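# Place the strawberry in the tray undamaged

## Task

Move the strawberry into the tray without squashing or bruising it, leaving it resting there once the robot lets go.

## Robot and tools

Robot: two arms, left_arm and right_arm, each with a parallel gripper and a wrist camera (cam_left_wrist, cam_right_wrist, both 672x504 fisheye; approximate K given per camera, e.g. left fx 328.361, cx 335.1, cy 249.066). Images arrive in that order.

Frames: the scene frame has its origin at table-top height halfway between the two nominal bases, +z up, +x out over the table, and left_arm on the +y side (not tied to image left/right). Calibrated bases in the scene frame: left_arm at (-0.008, +0.321, 0) m, quat_wxyz (+1.000, 0, 0, -0.023); right_arm at (-0.017, -0.283, 0) m, quat_wxyz (+0.999, 0, 0, +0.033). Up is +z in both base frames. Each arm reports its gripper pose (end_effector_position in metres, end_effector_quat_wxyz) in its own base frame; readings may be a few cm off, more when reaching far. The gripper's fingers point along its +z and close along its y; the reported point sits between the pads, about 1 cm short of the fingertips.

Row layout (used by both execute_actions and move): one flat list of 14 numbers, each in [-1, 1]. First left_arm: elbow, shoulder, wrist roll, waist, wrist yaw, wrist pitch, opening; then right_arm in the same seven slots. Always send all 14, even for one arm. The six joint numbers are offsets, not poses: they are added to the arm's Joint targets as they stand when the action (or move) starts, so repeating a value keeps moving further. Scale: 1.0 equals 2.811 rad for waist and shoulder, 2.53 for elbow, 2.575 for wrist pitch, 8.12 for wrist yaw, 9.528 for wrist roll. Wrist yaw has its sign flipped in everything you send and read. Stated joint ranges (rad, arm's own signs): waist -2.880..2.880, shoulder 0.000..3.142, elbow 0.000..3.019, wrist pitch -1.693..1.571, wrist yaw -1.571..1.571 (so flipped in your numbers), wrist roll -2.094..2.094; true ends may differ by up to 0.084 rad. Asking more than 0.084 rad beyond an end gets the action refused for both arms. The opening slot is absolute: +1 fully open, -1 closed; values in between go to that grip_measured reading. Sending 0 for a joint re-commands its current target; sending 0 for opening closes halfway, so repeat the current tool command to leave a gripper alone.

execute_actions: argument actions is a list of actions; each action is a table of 1 to 15 rows, one row per 1/30 s step, and a short table repeats its final row to fill 15 steps. An empty list just reports state. cameras picks images (omit/null/["all"] = all, [] = none).

move: target is one row or a list of up to 15 rows; every row's offsets count from the same starting Joint targets, not from the previous row. All joints travel together, so the hand follows a curve, with no collision avoidance. speed (rad/s, 0.01 to 12.57, default 0.5) caps the fastest joint; can be one per target. blend (rad) rounds corners in a list. opening_speed (per second on the -1..+1 scale, at least 0.2) ramps the gripper; use a low value for delicate grasps. blocking=false returns early while the move continues. Paths take at least 0.5 s; beyond 10 s they fall short. The result adds a move: line such as done, off_target (resting more than 0.035 rad from target), moving, held or fault, plus limits=held if steps were withheld. Neither done nor off_target tells you about contact.

wait: seconds 0 to 10; arms hold their last command, a running move continues. stop: brakes a running move (needs distance when fast). zoom_image: camera (cam_left_wrist or cam_right_wrist) and region [x0, y0, x1, y1] in pixels, at most 504x504, taken from that camera's latest image. finished_scene: ends the scene for good (scene 1, optional).

Result lines: Joint positions and Joint velocities per arm in the joint order above, then the pad gap (m, 0.094 fully open). Joint targets are what your next offsets start from. Tool commands show current gripper commands. grip_measured is on the opening scale and reads slightly wide when empty. Joint torques follow the same order, include gravity, have offsets and noise; slots 1 and 6 wrap at ±28 N m. "joint sent to its limit" means a joint was clipped at its end; "joint command not followed" means the clearance check altered targets. Velocities may read "within noise".

Motion limits: each joint target can only lead its measured angle by a fixed amount (0.716 rad waist/shoulder, 0.645 elbow, 0.69 wrist pitch, 1.84 wrist yaw, 3.24 wrist roll), and targets putting the hand over 110 mm from its current spot are scaled back, so large moves need several actions. If an arm is blocked or dragged, command targets back past its actual positions to stop it pushing.

Grasping the strawberry: it is soft and small and round. Approach open, close slowly with a low opening_speed, and stop only a little below the reading at first contact; full force starts roughly 0.11 or more below touch and much more for soft items, and deeper commands crush it. Release by commanding an opening well above grip_measured. Grippers squeeze about 50 to 64 N per pad.

Avoid: dropping or releasing things while moving, fast impacts, hard pushes, anything leaving the table, and any contact between the two arms (including one gripper closing on the other's fingers), which can fail the task. Objects may occasionally get a small nudge. Holding loads, long outstretched poses or pushing against the unreachable heat motors; a MOTOR HOT line appears from 85 °C, and at 100 °C the arm drops and faults for 30 to 60 s or more, possibly without warning.

Each tool is called after "Request:" in YAML: its name, and indented under it one key for each argument.

## Session

Request:
execute_actions:
  actions: []

Scene clock: 0.00 s.
left_arm: end_effector_position=(+0.3009, -0.4203, +0.3645) grip_measured=+1.000 end_effector_quat_wxyz=(+0.595, +0.697, +0.312, -0.250) | right_arm: end_effector_position=(+0.4369, +0.1619, +0.1811) grip_measured=+1.000 end_effector_quat_wxyz=(+0.469, -0.082, +0.770, +0.425)
Joint names: [elbow, shoulder, wrist roll, waist, wrist yaw, wrist pitch]
Joint positions: left_arm=[0.944 1.199 0.939 -0.7 -0.833 0.005 0.094] | right_arm=[0.502 1.323 0.454 0.113 0.711 0.554 0.094]
Joint velocities: within noise
Joint torques (N m): no reading
Motor temperatures (°C): left_arm=[25 32 29 35 26 33 27] | right_arm=[25 33 34 33 31 28 32]
Heat: left arm: hottest waist 35 °C; right arm: hottest wrist roll 34 °C.
Joint targets: left_arm=[0.977 1.194 0.938 -0.700 -0.832 0.011] | right_arm=[0.523 1.322 0.454 0.113 0.711 0.559]
Tool commands: left_gripper/opening=+1.0 right_gripper/opening=+1.0

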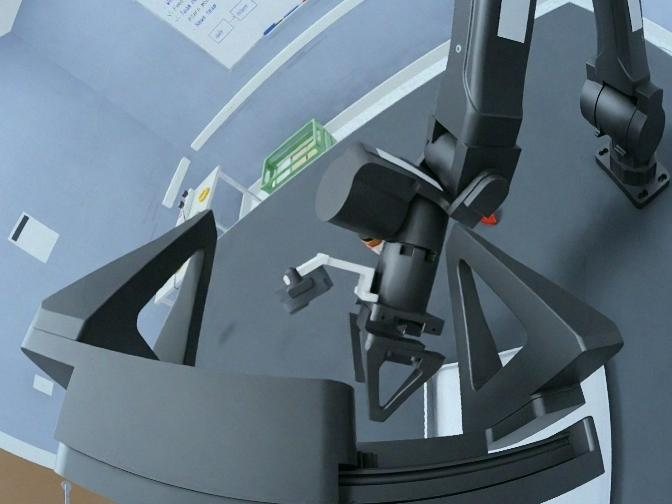

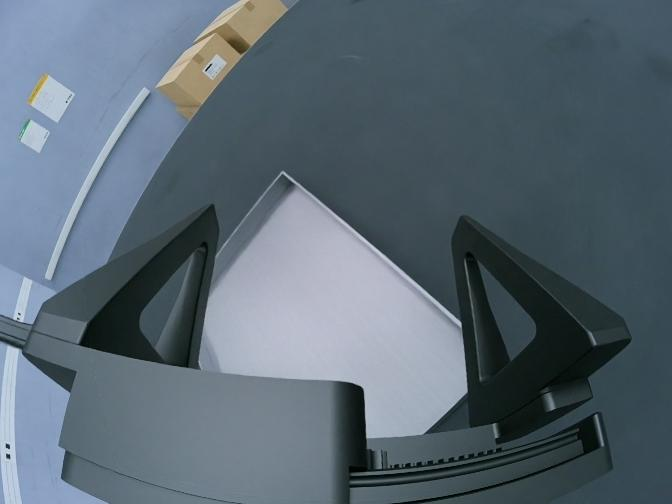

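Request:
zoom_image:
  camera: "cam_left_wrist"
  region: [300, 100, 560, 300]

Scaled by 1.938 from the camera's 672x504 image, which has a finer 960x720 frame.

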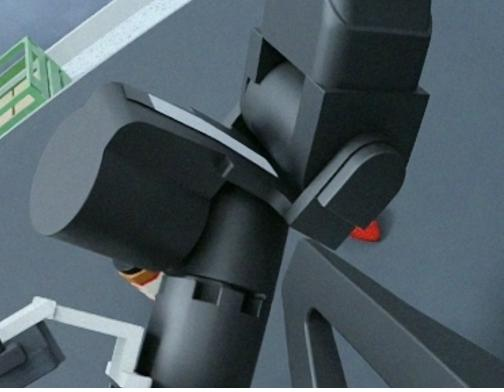

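Request:
move:
  target:
    - [0,-0.1224,0,0,0,0,1,0,-0.05,0,-0.16,0,0,1]
    - [0,-0.1224,-0.0984,0.178,0,-0.249,1,0,-0.05,-0.0476,-0.16,-0.0876,-0.2,1]
  speed: 0.8
  blend: 0.05

Scene clock: 105.03 s.
left_arm: end_effector_position=(+0.3304, -0.2009, +0.4012) grip_measured=+1.000 end_effector_quat_wxyz=(+0.419, +0.288, +0.765, -0.394) | right_arm: end_effector_position=(+0.4136, -0.1425, +0.1204) grip_measured=+1.000 end_effector_quat_wxyz=(+0.447, +0.152, +0.879, -0.071)
Joint names: [elbow, shoulder, wrist roll, waist, wrist yaw, wrist pitch]
Joint positions: left_arm=[0.944 0.844 0.013 -0.21 -0.833 -0.627 0.094] | right_arm=[0.502 1.187 0.011 -0.332 0.002 0.054 0.094]
Joint velocities: within noise
Joint torques (N m): left_arm=[13.79 -3.14 -0.01 1.08 -0.35 1.7] | right_arm=[9.58 -7.3 -0.03 -0.62 -0.02 1.55]
Motor temperatures (°C): left_arm=[38 32 28 33 26 32 27] | right_arm=[31 33 31 31 28 28 30]
Heat: left arm: hottest elbow 38 °C; right arm: hottest shoulder 33 °C.
Joint targets: left_arm=[0.977 0.850 0.001 -0.200 -0.832 -0.630] | right_arm=[0.523 1.182 0.001 -0.337 -0.001 0.044]
move: done

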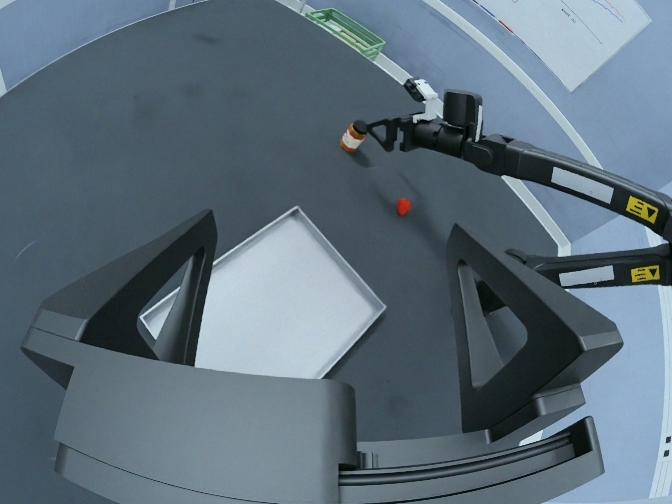

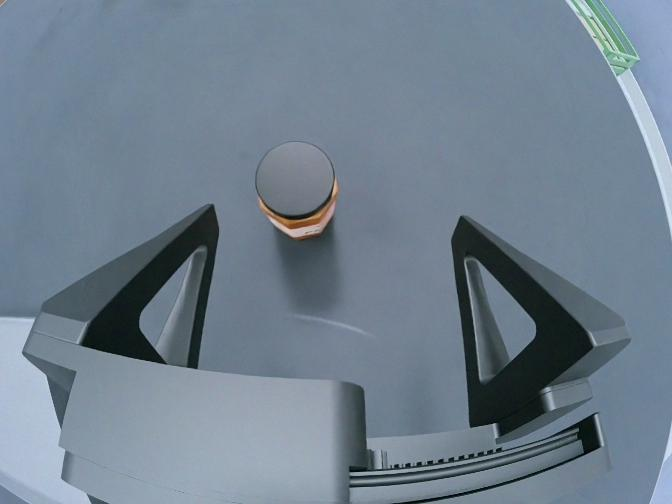

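Request:
move:
  target: [0,0,0,0,0,0,1,0.1095,-0.1003,0,-0.0295,0,-0.483,1]
  speed: 0.9

Scene clock: 179.27 s.
left_arm: end_effector_position=(+0.3304, -0.2009, +0.4011) grip_measured=+1.000 end_effector_quat_wxyz=(+0.419, +0.288, +0.766, -0.394) | right_arm: end_effector_position=(+0.2479, -0.1083, +0.1674) grip_measured=+1.000 end_effector_quat_wxyz=(+0.106, +0.208, +0.972, -0.021)
Joint names: [elbow, shoulder, wrist roll, waist, wrist yaw, wrist pitch]
Joint positions: left_arm=[0.944 0.844 0.012 -0.21 -0.833 -0.627 0.094] | right_arm=[0.739 0.904 0.01 -0.411 0.002 -1.19 0.094]
Joint velocities: within noise
Joint torques (N m): left_arm=[13.82 -3.02 0 1.2 -0.37 1.74] | right_arm=[13.59 -3.6 -0.03 -0.97 -0.02 0.58]
Motor temperatures (°C): left_arm=[41 31 28 32 26 31 27] | right_arm=[33 32 29 31 28 27 30]
Heat: left arm: hottest elbow 41 °C; right arm: hottest elbow 33 °C.
Joint targets: left_arm=[0.977 0.850 0.001 -0.200 -0.832 -0.630] | right_arm=[0.800 0.900 0.000 -0.420 -0.001 -1.199]
move: off_target (right_arm); right_arm: the elbow is farthest, 0.061 rad from its target

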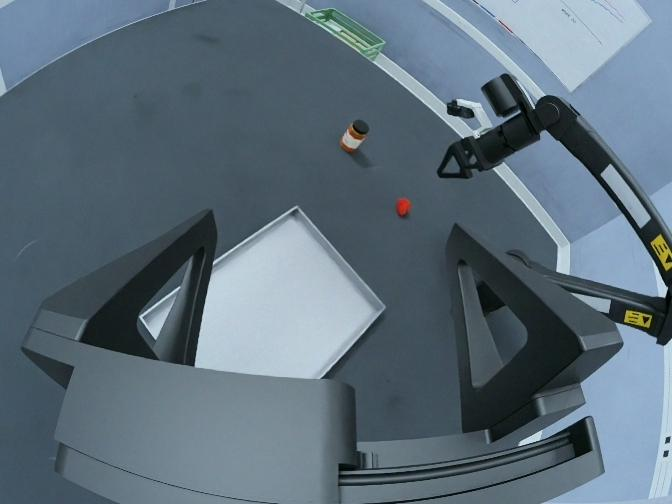

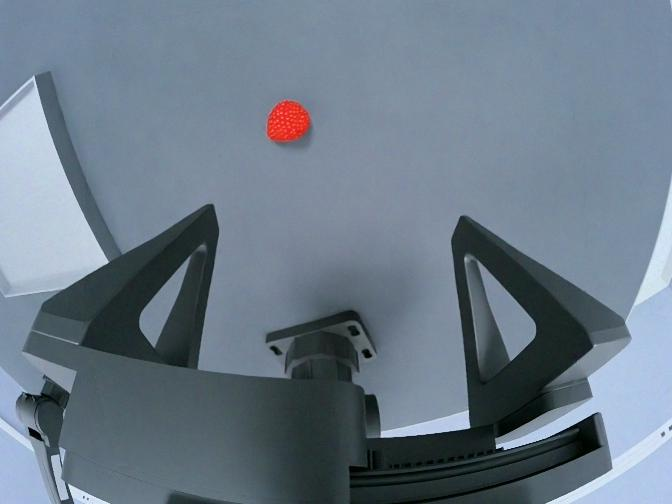

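Request:
move:
  target: [0,0,0,0,0,0,1,0.0119,0.096,0,0.0438,0,0.0287,1]
  speed: 0.6

Scene clock: 247.80 s.
left_arm: end_effector_position=(+0.3304, -0.2009, +0.4011) grip_measured=+1.000 end_effector_quat_wxyz=(+0.419, +0.288, +0.766, -0.394) | right_arm: end_effector_position=(+0.2846, -0.0894, +0.1133) grip_measured=+1.000 end_effector_quat_wxyz=(+0.019, +0.156, +0.988, -0.002)
Joint names: [elbow, shoulder, wrist roll, waist, wrist yaw, wrist pitch]
Joint positions: left_arm=[0.944 0.844 0.012 -0.21 -0.833 -0.627 0.094] | right_arm=[0.774 1.168 0.01 -0.304 0.002 -1.138 0.094]
Joint velocities: within noise
Joint torques (N m): left_arm=[13.81 -3.14 -0.02 1.14 -0.34 1.7] | right_arm=[12.42 -6.59 -0.04 0.5 -0.01 1.13]
Motor temperatures (°C): left_arm=[42 30 28 32 26 31 26] | right_arm=[45 31 28 31 27 27 29]
Heat: left arm: hottest elbow 42 °C; right arm: hottest elbow 45 °C.
Joint targets: left_arm=[0.977 0.850 0.001 -0.200 -0.832 -0.630] | right_arm=[0.831 1.170 0.001 -0.297 -0.001 -1.125]
move: off_target (right_arm); right_arm: the elbow is farthest, 0.056 rad from its target

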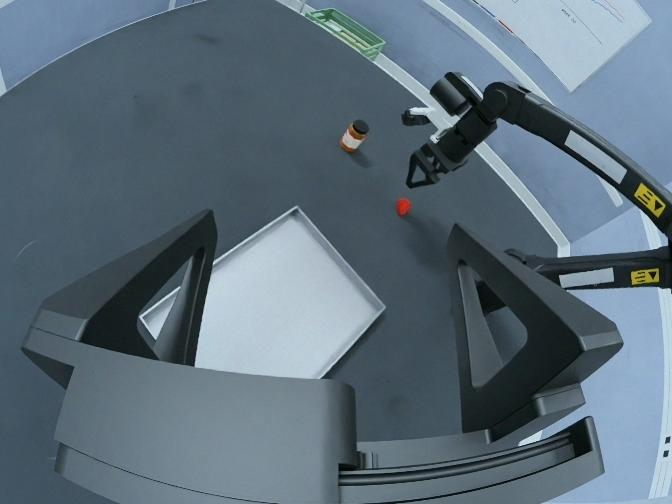

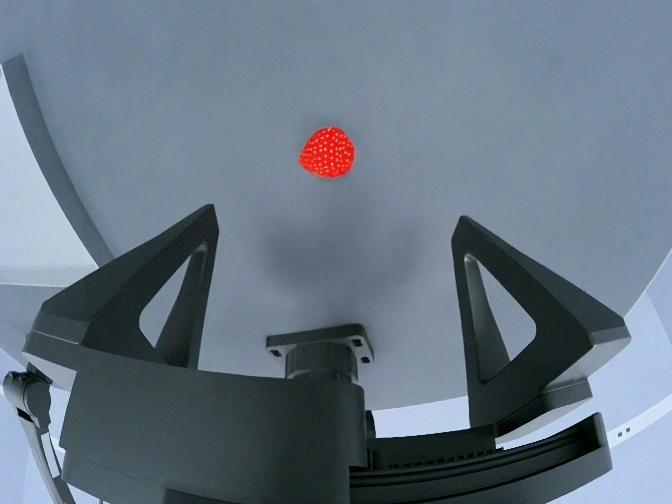

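Request:
zoom_image:
  camera: "cam_right_wrist"
  region: [240, 80, 440, 230]

Request:
zoom_image:
  camera: "cam_left_wrist"
  region: [350, 140, 450, 240]

Scaled by 2.520 from the camera's 672x504 image, which has a finer 960x720 frame.

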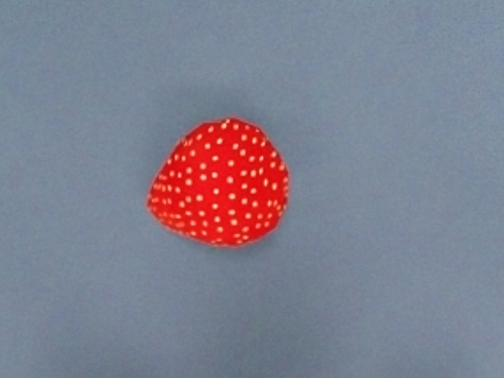

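Scaled by 5.040 from the camera's 672x504 image, which has a finer 960x720 frame.

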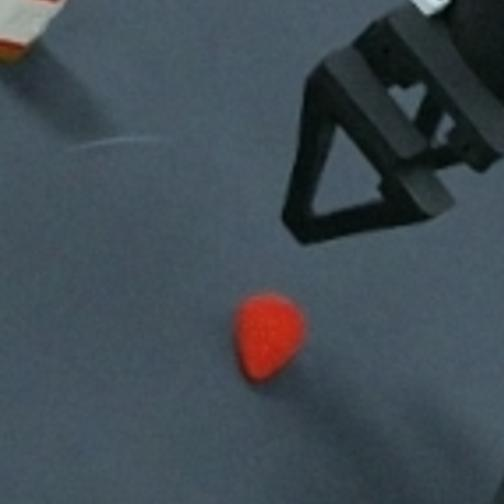

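Request:
move:
  target: [0,0,0,0,0,0,1,-0.003,0.0139,0.128,0.0071,0,0.003,1]
  speed: 0.9

Scene clock: 280.87 s.
left_arm: end_effector_position=(+0.3304, -0.2009, +0.4011) grip_measured=+1.000 end_effector_quat_wxyz=(+0.419, +0.288, +0.766, -0.394) | right_arm: end_effector_position=(+0.2877, -0.0846, +0.1047) grip_measured=+1.000 end_effector_quat_wxyz=(+0.007, +0.680, +0.734, +0.005)
Joint names: [elbow, shoulder, wrist roll, waist, wrist yaw, wrist pitch]
Joint positions: left_arm=[0.944 0.844 0.012 -0.21 -0.833 -0.627 0.094] | right_arm=[0.774 1.2 1.209 -0.285 0.002 -1.129 0.094]
Joint velocities: within noise
Joint torques (N m): left_arm=[13.85 -3.08 -0.02 1.14 -0.34 1.74] | right_arm=[11.63 -5.83 0.15 0.91 -0.1 0.9]
Motor temperatures (°C): left_arm=[42 30 28 31 26 30 26] | right_arm=[46 31 28 30 27 27 29]
Heat: left arm: hottest elbow 42 °C; right arm: hottest elbow 46 °C.
Joint targets: left_arm=[0.977 0.850 0.001 -0.200 -0.832 -0.630] | right_arm=[0.823 1.209 1.220 -0.277 0.000 -1.118]
move: off_target (right_arm); right_arm: the elbow is farthest, 0.049 rad from its target

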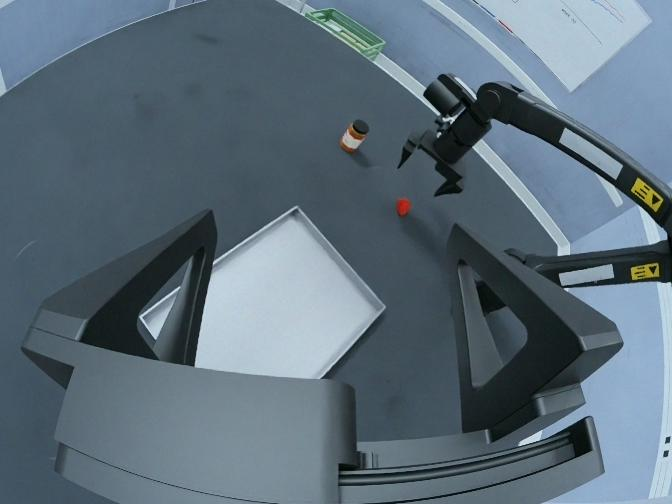

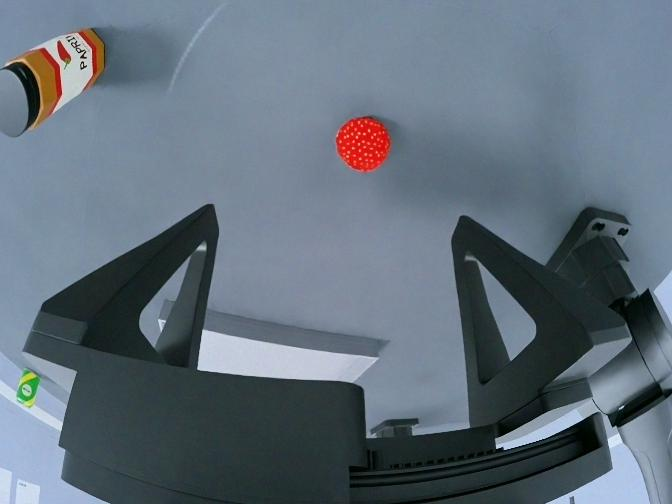

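Request:
move:
  target: [0,0,0,0,0,0,1,-0.0478,0.004,0,0,0,0.045,1]
  speed: 0.3
  cameras: ["cam_right_wrist"]

Scene clock: 337.97 s.
left_arm: end_effector_position=(+0.3304, -0.2009, +0.4011) grip_measured=+1.000 end_effector_quat_wxyz=(+0.419, +0.288, +0.766, -0.394) | right_arm: end_effector_position=(+0.2885, -0.0848, +0.0790) grip_measured=+1.000 end_effector_quat_wxyz=(+0.023, +0.680, +0.733, +0.013)
Joint names: [elbow, shoulder, wrist roll, waist, wrist yaw, wrist pitch]
Joint positions: left_arm=[0.944 0.844 0.012 -0.21 -0.833 -0.627 0.094] | right_arm=[0.71 1.214 1.211 -0.285 0.002 -1.013 0.094]
Joint velocities: within noise
Joint torques (N m): left_arm=[13.91 -3.25 0 1.14 -0.35 1.72] | right_arm=[7.04 -6.18 0.14 0.73 -0.08 0.95]
Motor temperatures (°C): left_arm=[43 30 28 31 26 30 26] | right_arm=[45 31 28 30 27 27 28]
Heat: left arm: hottest elbow 43 °C; right arm: hottest elbow 45 °C.
Joint targets: left_arm=[0.977 0.850 0.001 -0.200 -0.832 -0.630] | right_arm=[0.702 1.220 1.220 -0.277 0.000 -1.002]
move: done
Images, in order (width x height): cam_right_wrist 672x504.

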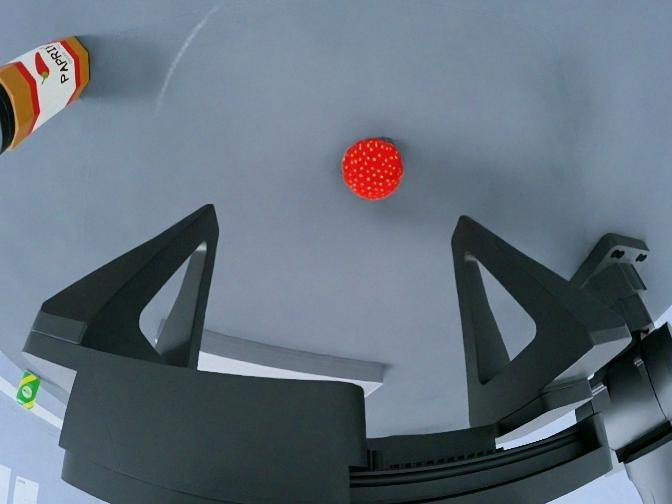

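Request:
move:
  target: [0,0,0,0,0,0,1,-0.0225,0,0,0,0,0,1]
  speed: 0.3
  cameras: ["cam_right_wrist"]

Scene clock: 348.47 s.
left_arm: end_effector_position=(+0.3304, -0.2009, +0.4011) grip_measured=+1.000 end_effector_quat_wxyz=(+0.419, +0.288, +0.766, -0.394) | right_arm: end_effector_position=(+0.2658, -0.0782, +0.0606) grip_measured=+1.000 end_effector_quat_wxyz=(+0.000, +0.680, +0.733, +0.001)
Joint names: [elbow, shoulder, wrist roll, waist, wrist yaw, wrist pitch]
Joint positions: left_arm=[0.944 0.844 0.012 -0.21 -0.833 -0.627 0.094] | right_arm=[0.655 1.214 1.211 -0.285 0.002 -1.012 0.094]
Joint velocities: within noise
Joint torques (N m): left_arm=[13.87 -3.08 -0.01 1.2 -0.35 1.66] | right_arm=[6.63 -5.66 0.15 0.85 -0.08 0.85]
Motor temperatures (°C): left_arm=[43 30 28 31 26 30 26] | right_arm=[42 31 27 30 27 27 28]
Heat: left arm: hottest elbow 43 °C; right arm: hottest elbow 42 °C.
Joint targets: left_arm=[0.977 0.850 0.001 -0.200 -0.832 -0.630] | right_arm=[0.645 1.220 1.220 -0.277 0.000 -1.002]
move: done
Images, in order (width x height): cam_right_wrist 672x504.

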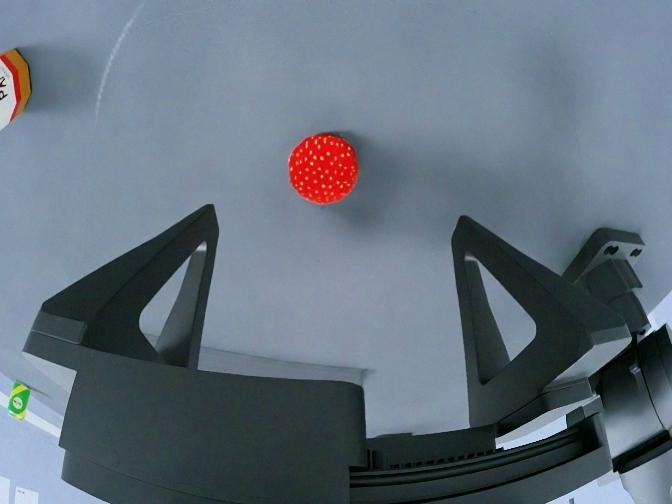

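Request:
move:
  target: [0,0,0,0,0,0,1,-0.0046,0.023,0,0.0014,0,0.0296,1]
  speed: 0.2
  cameras: ["cam_right_wrist"]

Scene clock: 374.17 s.
left_arm: end_effector_position=(+0.3304, -0.2009, +0.4011) grip_measured=+1.000 end_effector_quat_wxyz=(+0.419, +0.288, +0.766, -0.394) | right_arm: end_effector_position=(+0.2735, -0.0793, +0.0404) grip_measured=+1.000 end_effector_quat_wxyz=(-0.001, +0.679, +0.734, +0.001)
Joint names: [elbow, shoulder, wrist roll, waist, wrist yaw, wrist pitch]
Joint positions: left_arm=[0.944 0.844 0.012 -0.21 -0.833 -0.627 0.094] | right_arm=[0.643 1.277 1.211 -0.282 0.002 -0.937 0.094]
Joint velocities: within noise
Joint torques (N m): left_arm=[13.81 -2.9 -0.02 1.32 -0.34 1.76] | right_arm=[6.26 -6.18 0.16 0.67 -0.09 0.92]
Motor temperatures (°C): left_arm=[43 30 28 31 26 30 26] | right_arm=[38 31 27 30 26 27 28]
Heat: left arm: hottest elbow 43 °C; right arm: hottest elbow 38 °C.
Joint targets: left_arm=[0.977 0.850 0.001 -0.200 -0.832 -0.630] | right_arm=[0.633 1.285 1.220 -0.273 0.000 -0.926]
move: done
Images, in order (width x height): cam_right_wrist 672x504.

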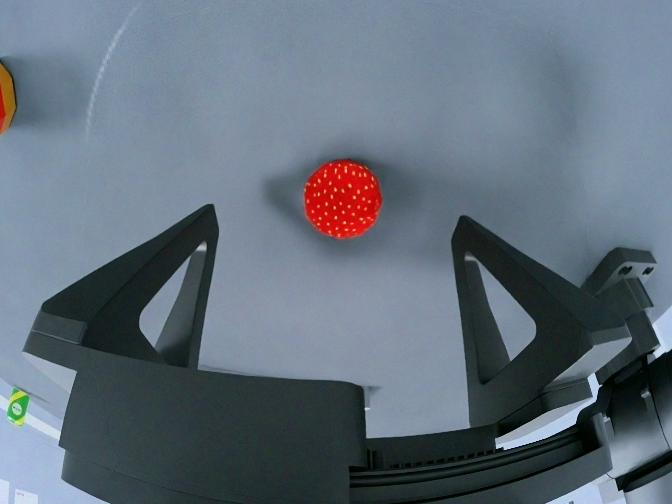

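Request:
move:
  target: [0,0,0,0,0,0,1,-0.0112,0.0067,0,-0.003,0,0.0183,1]
  speed: 0.1

Scene clock: 421.13 s.
left_arm: end_effector_position=(+0.3304, -0.2009, +0.4011) grip_measured=+1.000 end_effector_quat_wxyz=(+0.419, +0.288, +0.766, -0.394) | right_arm: end_effector_position=(+0.2702, -0.0782, +0.0274) grip_measured=+1.000 end_effector_quat_wxyz=(+0.000, +0.679, +0.734, +0.001)
Joint names: [elbow, shoulder, wrist roll, waist, wrist yaw, wrist pitch]
Joint positions: left_arm=[0.944 0.844 0.012 -0.21 -0.833 -0.627 0.094] | right_arm=[0.615 1.295 1.211 -0.281 0.002 -0.889 0.094]
Joint velocities: within noise
Joint torques (N m): left_arm=[13.81 -2.96 -0.01 1.03 -0.35 1.72] | right_arm=[6.02 -6.18 0.14 0.03 -0.09 0.87]
Motor temperatures (°C): left_arm=[44 30 28 30 26 29 26] | right_arm=[34 31 27 30 26 26 28]
Heat: left arm: hottest elbow 44 °C; right arm: hottest elbow 34 °C.
Joint targets: left_arm=[0.977 0.850 0.001 -0.200 -0.832 -0.630] | right_arm=[0.605 1.304 1.220 -0.281 0.000 -0.878]
move: done

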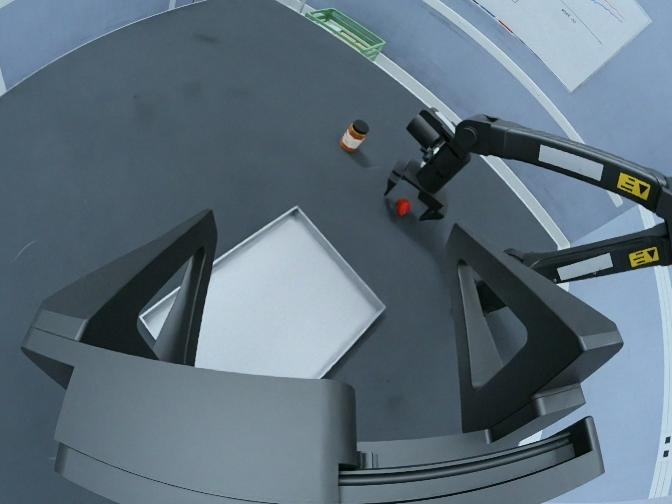

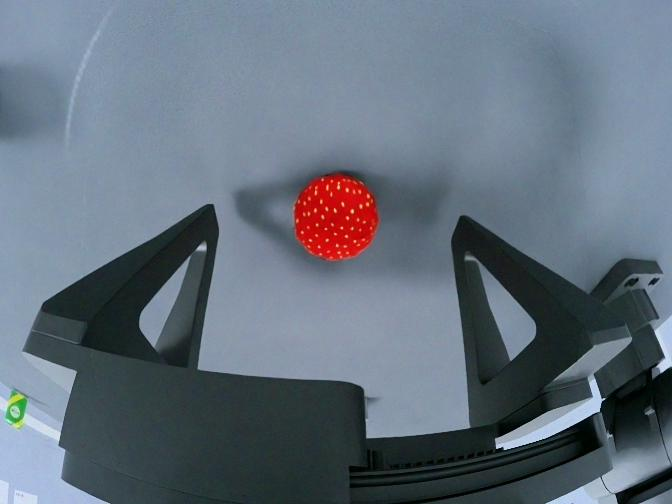

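Request:
zoom_image:
  camera: "cam_left_wrist"
  region: [370, 150, 460, 240]

Request:
zoom_image:
  camera: "cam_right_wrist"
  region: [190, 140, 490, 300]

Scaled by 5.600 from the camera's 672x504 image, which has a finer 960x720 frame.

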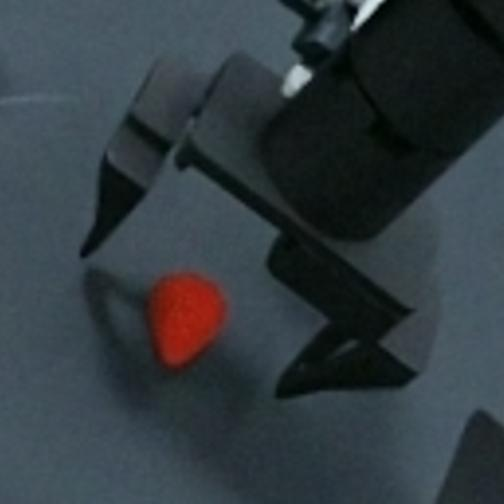

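Scaled by 1.680 from the camera's 672x504 image, which has a finer 960x720 frame.

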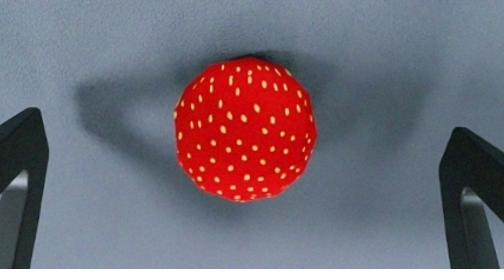

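Request:
move:
  target:
    - [0,0,0,0,0,0,1,0,0,0,-0.0035,0,0,-0.22]
  speed: 0.1
  opening_speed: 0.5

Request:
zoom_image:
  camera: "cam_right_wrist"
  region: [230, 130, 440, 300]

Scene clock: 456.80 s.
left_arm: end_effector_position=(+0.3304, -0.2009, +0.4011) grip_measured=+1.000 end_effector_quat_wxyz=(+0.419, +0.288, +0.766, -0.394) | right_arm: end_effector_position=(+0.2702, -0.0786, +0.0274) grip_measured=-0.217 end_effector_quat_wxyz=(+0.000, +0.679, +0.734, +0.001)
Joint names: [elbow, shoulder, wrist roll, waist, wrist yaw, wrist pitch]
Joint positions: left_arm=[0.944 0.844 0.012 -0.21 -0.833 -0.627 0.094] | right_arm=[0.615 1.295 1.211 -0.282 0.002 -0.889 0.037]
Joint velocities: within noise
Joint torques (N m): left_arm=[13.86 -3.02 -0.02 1.2 -0.33 1.65] | right_arm=[6.02 -6.07 0.13 -0.85 -0.08 0.9]
Motor temperatures (°C): left_arm=[44 29 27 30 26 29 26] | right_arm=[33 31 27 30 26 26 28]
Heat: left arm: hottest elbow 44 °C; right arm: hottest elbow 33 °C.
Joint targets: left_arm=[0.977 0.850 0.001 -0.200 -0.832 -0.630] | right_arm=[0.605 1.304 1.220 -0.291 0.000 -0.879]
move: done

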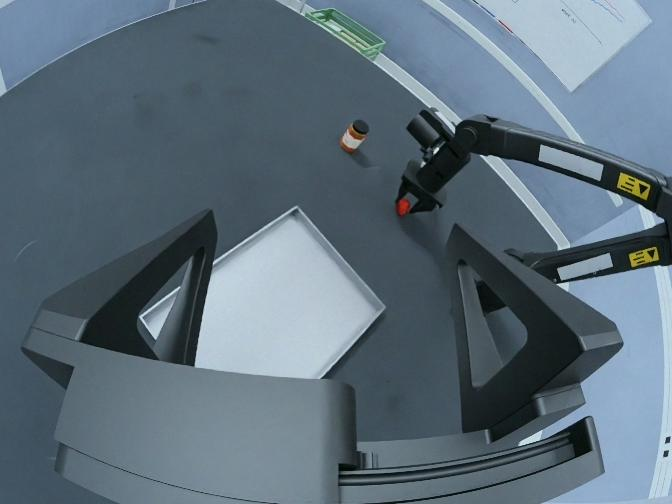

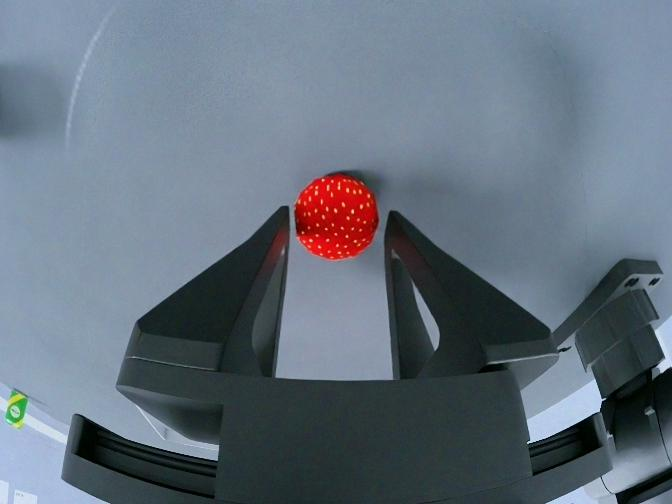

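Scaled by 2.400 from the camera's 672x504 image, which has a finer 960x720 frame.

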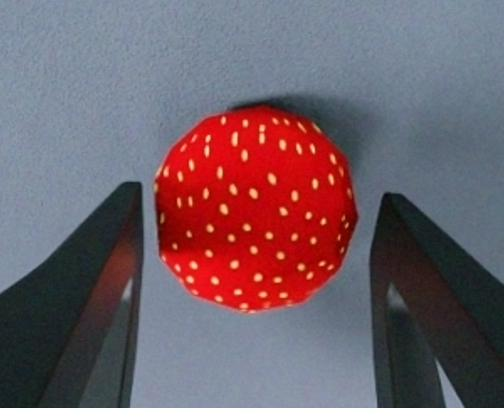

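Request:
zoom_image:
  camera: "cam_left_wrist"
  region: [380, 170, 440, 230]

Scaled by 8.400 from the camera's 672x504 image, which has a finer 960x720 frame.

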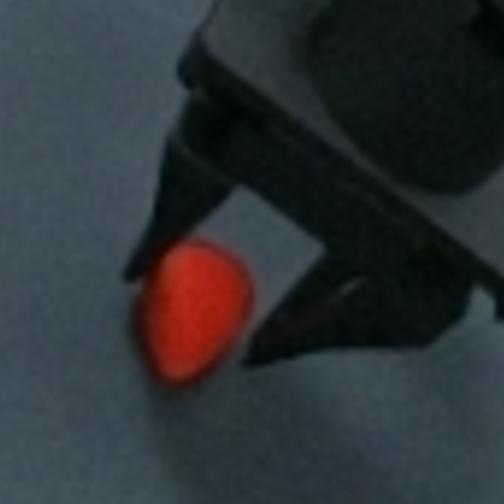

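Request:
move:
  target: [0,0,0,0,0,0,1,0,0,0,0,0,0,-0.31]
  opening_speed: 0.2
  cameras: ["cam_right_wrist"]

Request:
zoom_image:
  camera: "cam_right_wrist"
  region: [230, 130, 440, 300]

Scene clock: 475.57 s.
left_arm: end_effector_position=(+0.3304, -0.2009, +0.4011) grip_measured=+1.000 end_effector_quat_wxyz=(+0.419, +0.288, +0.766, -0.394) | right_arm: end_effector_position=(+0.2702, -0.0786, +0.0274) grip_measured=-0.307 end_effector_quat_wxyz=(+0.000, +0.679, +0.734, +0.001)
Joint names: [elbow, shoulder, wrist roll, waist, wrist yaw, wrist pitch]
Joint positions: left_arm=[0.944 0.844 0.012 -0.21 -0.833 -0.627 0.094] | right_arm=[0.615 1.295 1.211 -0.282 0.002 -0.889 0.033]
Joint velocities: within noise
Joint torques (N m): left_arm=[13.82 -3.08 -0.02 1.08 -0.33 1.68] | right_arm=[6.01 -6.42 0.14 -0.85 -0.07 0.92]
Motor temperatures (°C): left_arm=[45 29 27 30 26 29 26] | right_arm=[33 31 27 30 26 26 28]
Heat: left arm: hottest elbow 45 °C; right arm: hottest elbow 33 °C.
Joint targets: left_arm=[0.977 0.850 0.001 -0.200 -0.832 -0.630] | right_arm=[0.605 1.304 1.220 -0.291 0.000 -0.879]
move: done
Images, in order (width x height): cam_right_wrist 672x504.

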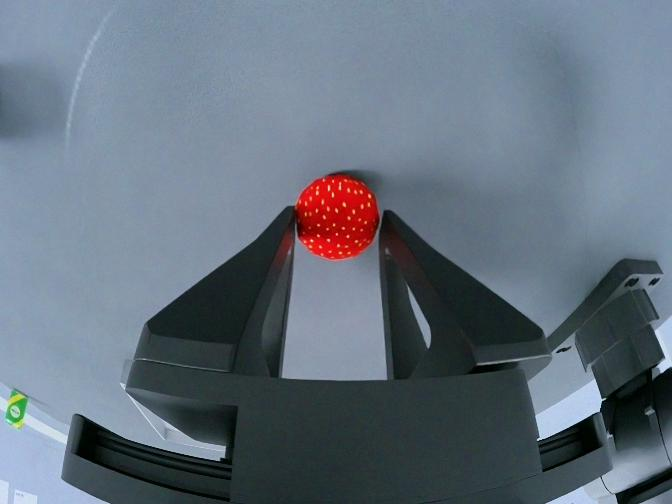

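Scaled by 2.400 from the camera's 672x504 image, which has a finer 960x720 frame.

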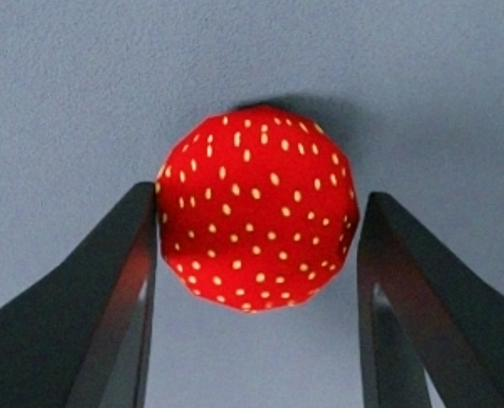

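Request:
move:
  target: [0,0,0,0,0,0,1,0,0,0,0,0,0,-0.345]
  opening_speed: 0.2
  cameras: ["cam_right_wrist"]

Request:
zoom_image:
  camera: "cam_right_wrist"
  region: [230, 130, 440, 300]

Scene clock: 483.57 s.
left_arm: end_effector_position=(+0.3304, -0.2009, +0.4011) grip_measured=+1.000 end_effector_quat_wxyz=(+0.419, +0.288, +0.766, -0.394) | right_arm: end_effector_position=(+0.2702, -0.0786, +0.0274) grip_measured=-0.342 end_effector_quat_wxyz=(+0.000, +0.679, +0.734, +0.001)
Joint names: [elbow, shoulder, wrist roll, waist, wrist yaw, wrist pitch]
Joint positions: left_arm=[0.944 0.844 0.012 -0.21 -0.833 -0.627 0.094] | right_arm=[0.615 1.295 1.211 -0.282 0.002 -0.889 0.031]
Joint velocities: within noise
Joint torques (N m): left_arm=[13.78 -3.19 -0.02 1.32 -0.34 1.7] | right_arm=[6.01 -6.01 0.14 -0.73 -0.08 0.85]
Motor temperatures (°C): left_arm=[45 29 27 30 26 29 26] | right_arm=[32 31 27 30 26 26 28]
Heat: left arm: hottest elbow 45 °C; right arm: hottest elbow 32 °C.
Joint targets: left_arm=[0.977 0.850 0.001 -0.200 -0.832 -0.630] | right_arm=[0.605 1.304 1.220 -0.291 0.000 -0.879]
move: done
Images, in order (width x height): cam_right_wrist 672x504.

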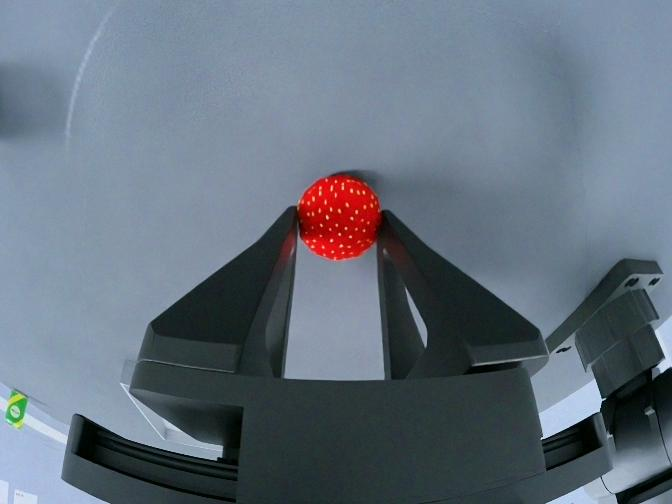

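Scaled by 2.400 from the camera's 672x504 image, which has a finer 960x720 frame.

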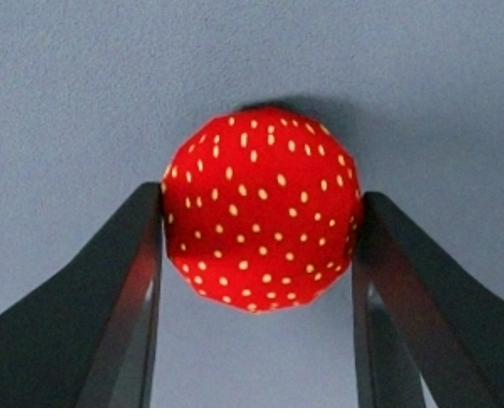

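Request:
move:
  target: [0,0,0,0,0,0,1,0,0,0,0,0,0,-0.37]
  opening_speed: 0.2
  cameras: ["cam_right_wrist"]

Request:
zoom_image:
  camera: "cam_right_wrist"
  region: [230, 130, 440, 300]

Scene clock: 497.80 s.
left_arm: end_effector_position=(+0.3304, -0.2009, +0.4011) grip_measured=+1.000 end_effector_quat_wxyz=(+0.419, +0.288, +0.766, -0.394) | right_arm: end_effector_position=(+0.2702, -0.0786, +0.0274) grip_measured=-0.367 end_effector_quat_wxyz=(+0.000, +0.679, +0.734, +0.001)
Joint names: [elbow, shoulder, wrist roll, waist, wrist yaw, wrist pitch]
Joint positions: left_arm=[0.944 0.844 0.012 -0.21 -0.833 -0.627 0.094] | right_arm=[0.615 1.295 1.211 -0.282 0.002 -0.889 0.03]
Joint velocities: within noise
Joint torques (N m): left_arm=[13.76 -2.84 -0.01 1.03 -0.33 1.69] | right_arm=[6.05 -6.18 0.14 -0.85 -0.09 0.88]
Motor temperatures (°C): left_arm=[45 29 27 30 26 29 26] | right_arm=[32 31 27 30 26 26 28]
Heat: left arm: hottest elbow 45 °C; right arm: hottest elbow 32 °C.
Joint targets: left_arm=[0.977 0.850 0.001 -0.200 -0.832 -0.630] | right_arm=[0.605 1.304 1.220 -0.291 0.000 -0.879]
move: done
Images, in order (width x height): cam_right_wrist 672x504.

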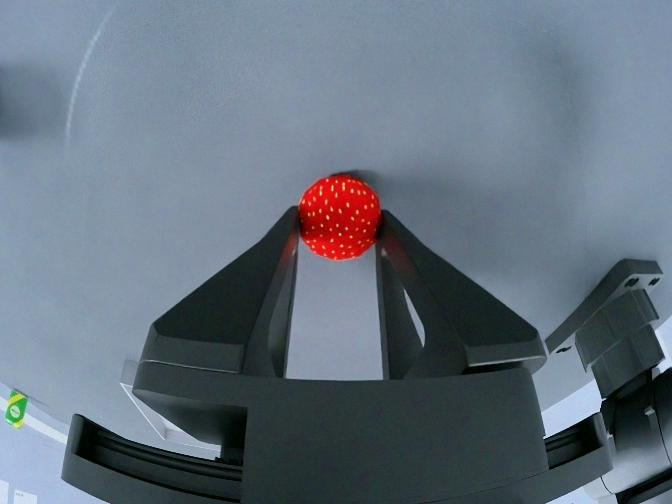

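Scaled by 2.400 from the camera's 672x504 image, which has a finer 960x720 frame.

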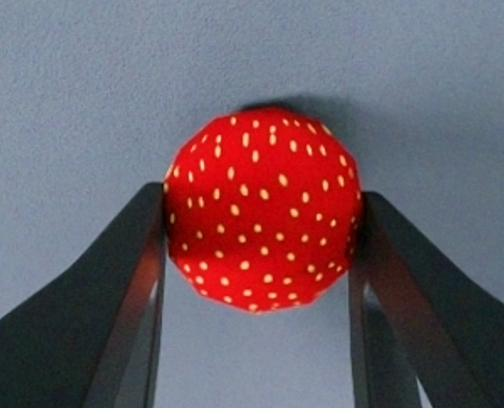

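Request:
move:
  target: [0,0,0,0,0,0,1,0.0237,-0.0142,0,0,0,-0.0233,-0.37]
  speed: 0.1

Request:
zoom_image:
  camera: "cam_right_wrist"
  region: [230, 130, 440, 300]

Request:
zoom_image:
  camera: "cam_left_wrist"
  region: [380, 170, 440, 230]

Scene clock: 510.17 s.
left_arm: end_effector_position=(+0.3304, -0.2009, +0.4011) grip_measured=+1.000 end_effector_quat_wxyz=(+0.419, +0.288, +0.766, -0.394) | right_arm: end_effector_position=(+0.2630, -0.0765, +0.0331) grip_measured=-0.367 end_effector_quat_wxyz=(-0.007, +0.679, +0.734, -0.003)
Joint names: [elbow, shoulder, wrist roll, waist, wrist yaw, wrist pitch]
Joint positions: left_arm=[0.944 0.844 0.012 -0.21 -0.833 -0.627 0.094] | right_arm=[0.615 1.273 1.211 -0.282 0.002 -0.929 0.03]
Joint velocities: within noise
Joint torques (N m): left_arm=[13.87 -3.08 -0.02 1.14 -0.35 1.72] | right_arm=[10.61 -7.41 0.12 -0.97 -0.08 0.09]
Motor temperatures (°C): left_arm=[45 29 27 30 26 29 26] | right_arm=[32 31 27 30 26 26 28]
Heat: left arm: hottest elbow 45 °C; right arm: hottest elbow 32 °C.
Joint targets: left_arm=[0.977 0.850 0.001 -0.200 -0.832 -0.630] | right_arm=[0.665 1.263 1.220 -0.291 0.000 -0.939]
move: off_target (right_arm); right_arm: the elbow is farthest, 0.050 rad from its target

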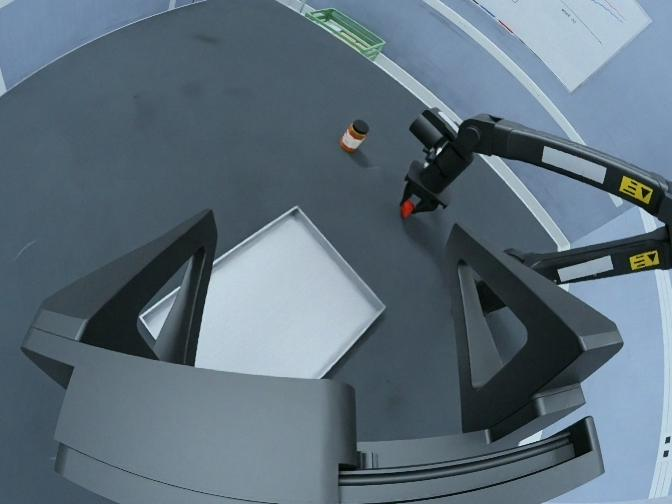

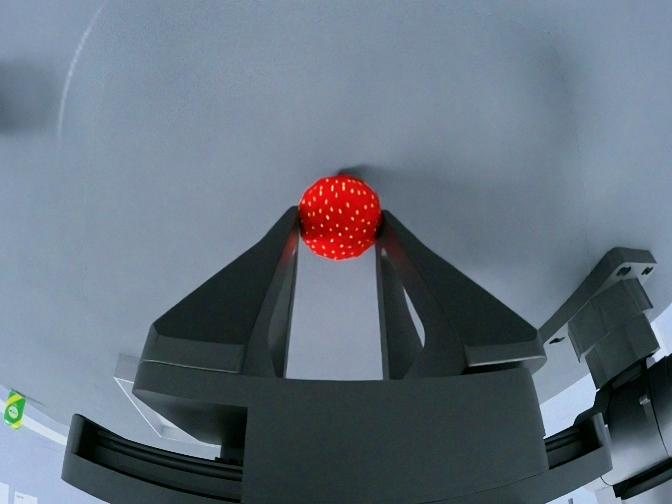

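Scaled by 2.400 from the camera's 672x504 image, which has a finer 960x720 frame.

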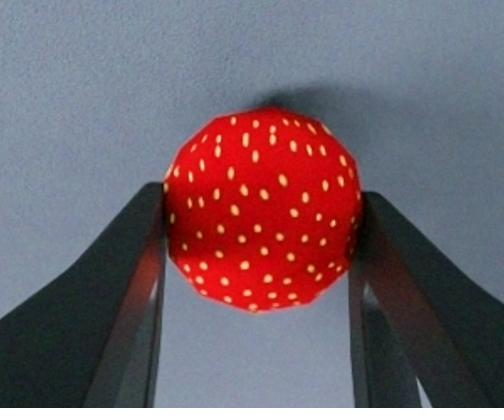

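Scaled by 8.400 from the camera's 672x504 image, which has a finer 960x720 frame.

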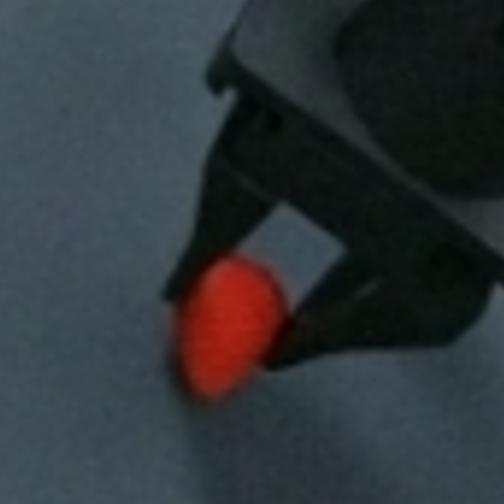

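Request:
move:
  target: [0,0,0,0,0,0,1,0.0537,-0.0416,0,0,0,-0.092,-0.37]
  speed: 0.12

Scene clock: 570.57 s.
left_arm: end_effector_position=(+0.3304, -0.2009, +0.4011) grip_measured=+1.000 end_effector_quat_wxyz=(+0.419, +0.288, +0.766, -0.394) | right_arm: end_effector_position=(+0.2689, -0.0782, +0.1062) grip_measured=-0.367 end_effector_quat_wxyz=(-0.003, +0.679, +0.734, +0.000)
Joint names: [elbow, shoulder, wrist roll, waist, wrist yaw, wrist pitch]
Joint positions: left_arm=[0.944 0.844 0.012 -0.21 -0.833 -0.627 0.094] | right_arm=[0.745 1.155 1.211 -0.282 0.002 -1.166 0.03]
Joint velocities: within noise
Joint torques (N m): left_arm=[13.82 -3.02 -0.01 1.03 -0.34 1.73] | right_arm=[12.23 -6.95 0.15 -0.56 -0.08 0.06]
Motor temperatures (°C): left_arm=[46 29 27 29 26 29 26] | right_arm=[37 31 27 30 26 26 28]
Heat: left arm: hottest elbow 46 °C; right arm: hottest elbow 37 °C.
Joint targets: left_arm=[0.977 0.850 0.001 -0.200 -0.832 -0.630] | right_arm=[0.801 1.147 1.220 -0.291 0.000 -1.175]
move: off_target (right_arm); right_arm: the elbow is farthest, 0.056 rad from its target

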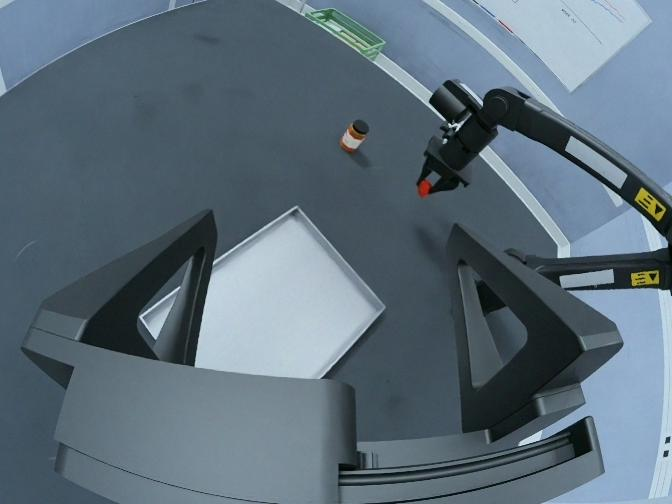

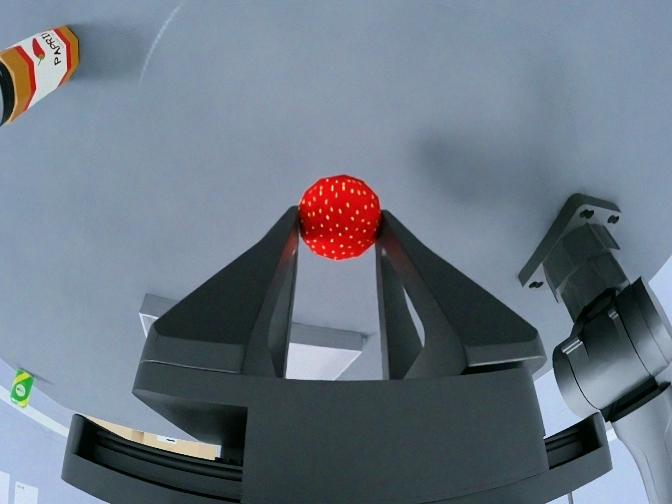

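Request:
move:
  target: [0,0,0,0.1245,-0.0431,0,1,0.1652,0.1637,0,0.2956,0,0.0151,-0.37]
  speed: 0.35

Scene clock: 606.90 s.
left_arm: end_effector_position=(+0.3404, -0.1137, +0.4264) grip_measured=+1.000 end_effector_quat_wxyz=(+0.449, +0.231, +0.736, -0.450) | right_arm: end_effector_position=(+0.3803, +0.2281, +0.1000) grip_measured=-0.367 end_effector_quat_wxyz=(-0.004, +0.329, +0.944, -0.004)
Joint names: [elbow, shoulder, wrist roll, waist, wrist yaw, wrist pitch]
Joint positions: left_arm=[0.944 0.844 0.012 0.138 -1.181 -0.627 0.094] | right_arm=[1.162 1.598 1.211 0.541 0.001 -1.146 0.03]
Joint velocities: within noise
Joint torques (N m): left_arm=[13.67 -2.9 0 1.32 -0.52 1.55] | right_arm=[12.21 -12.81 0.13 -0.09 -0.07 0.79]
Motor temperatures (°C): left_arm=[46 29 27 29 26 29 26] | right_arm=[43 31 27 29 26 26 27]
Heat: left arm: hottest elbow 46 °C; right arm: hottest elbow 43 °C.
Joint targets: left_arm=[0.977 0.850 0.001 0.150 -1.182 -0.630] | right_arm=[1.219 1.607 1.220 0.540 0.000 -1.137]
move: off_target (right_arm); right_arm: the elbow is farthest, 0.057 rad from its target

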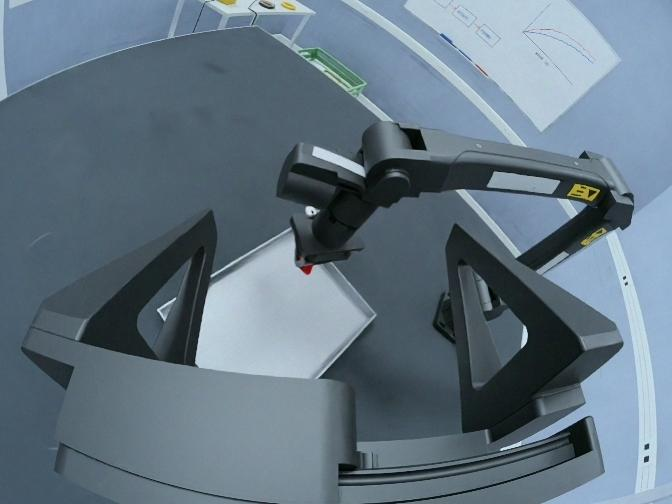

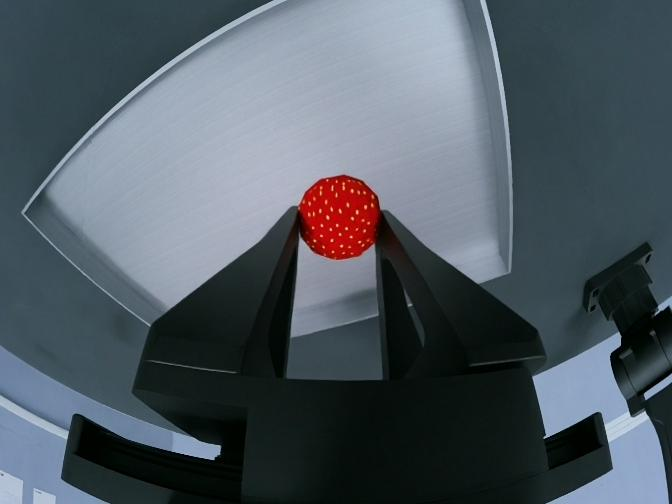

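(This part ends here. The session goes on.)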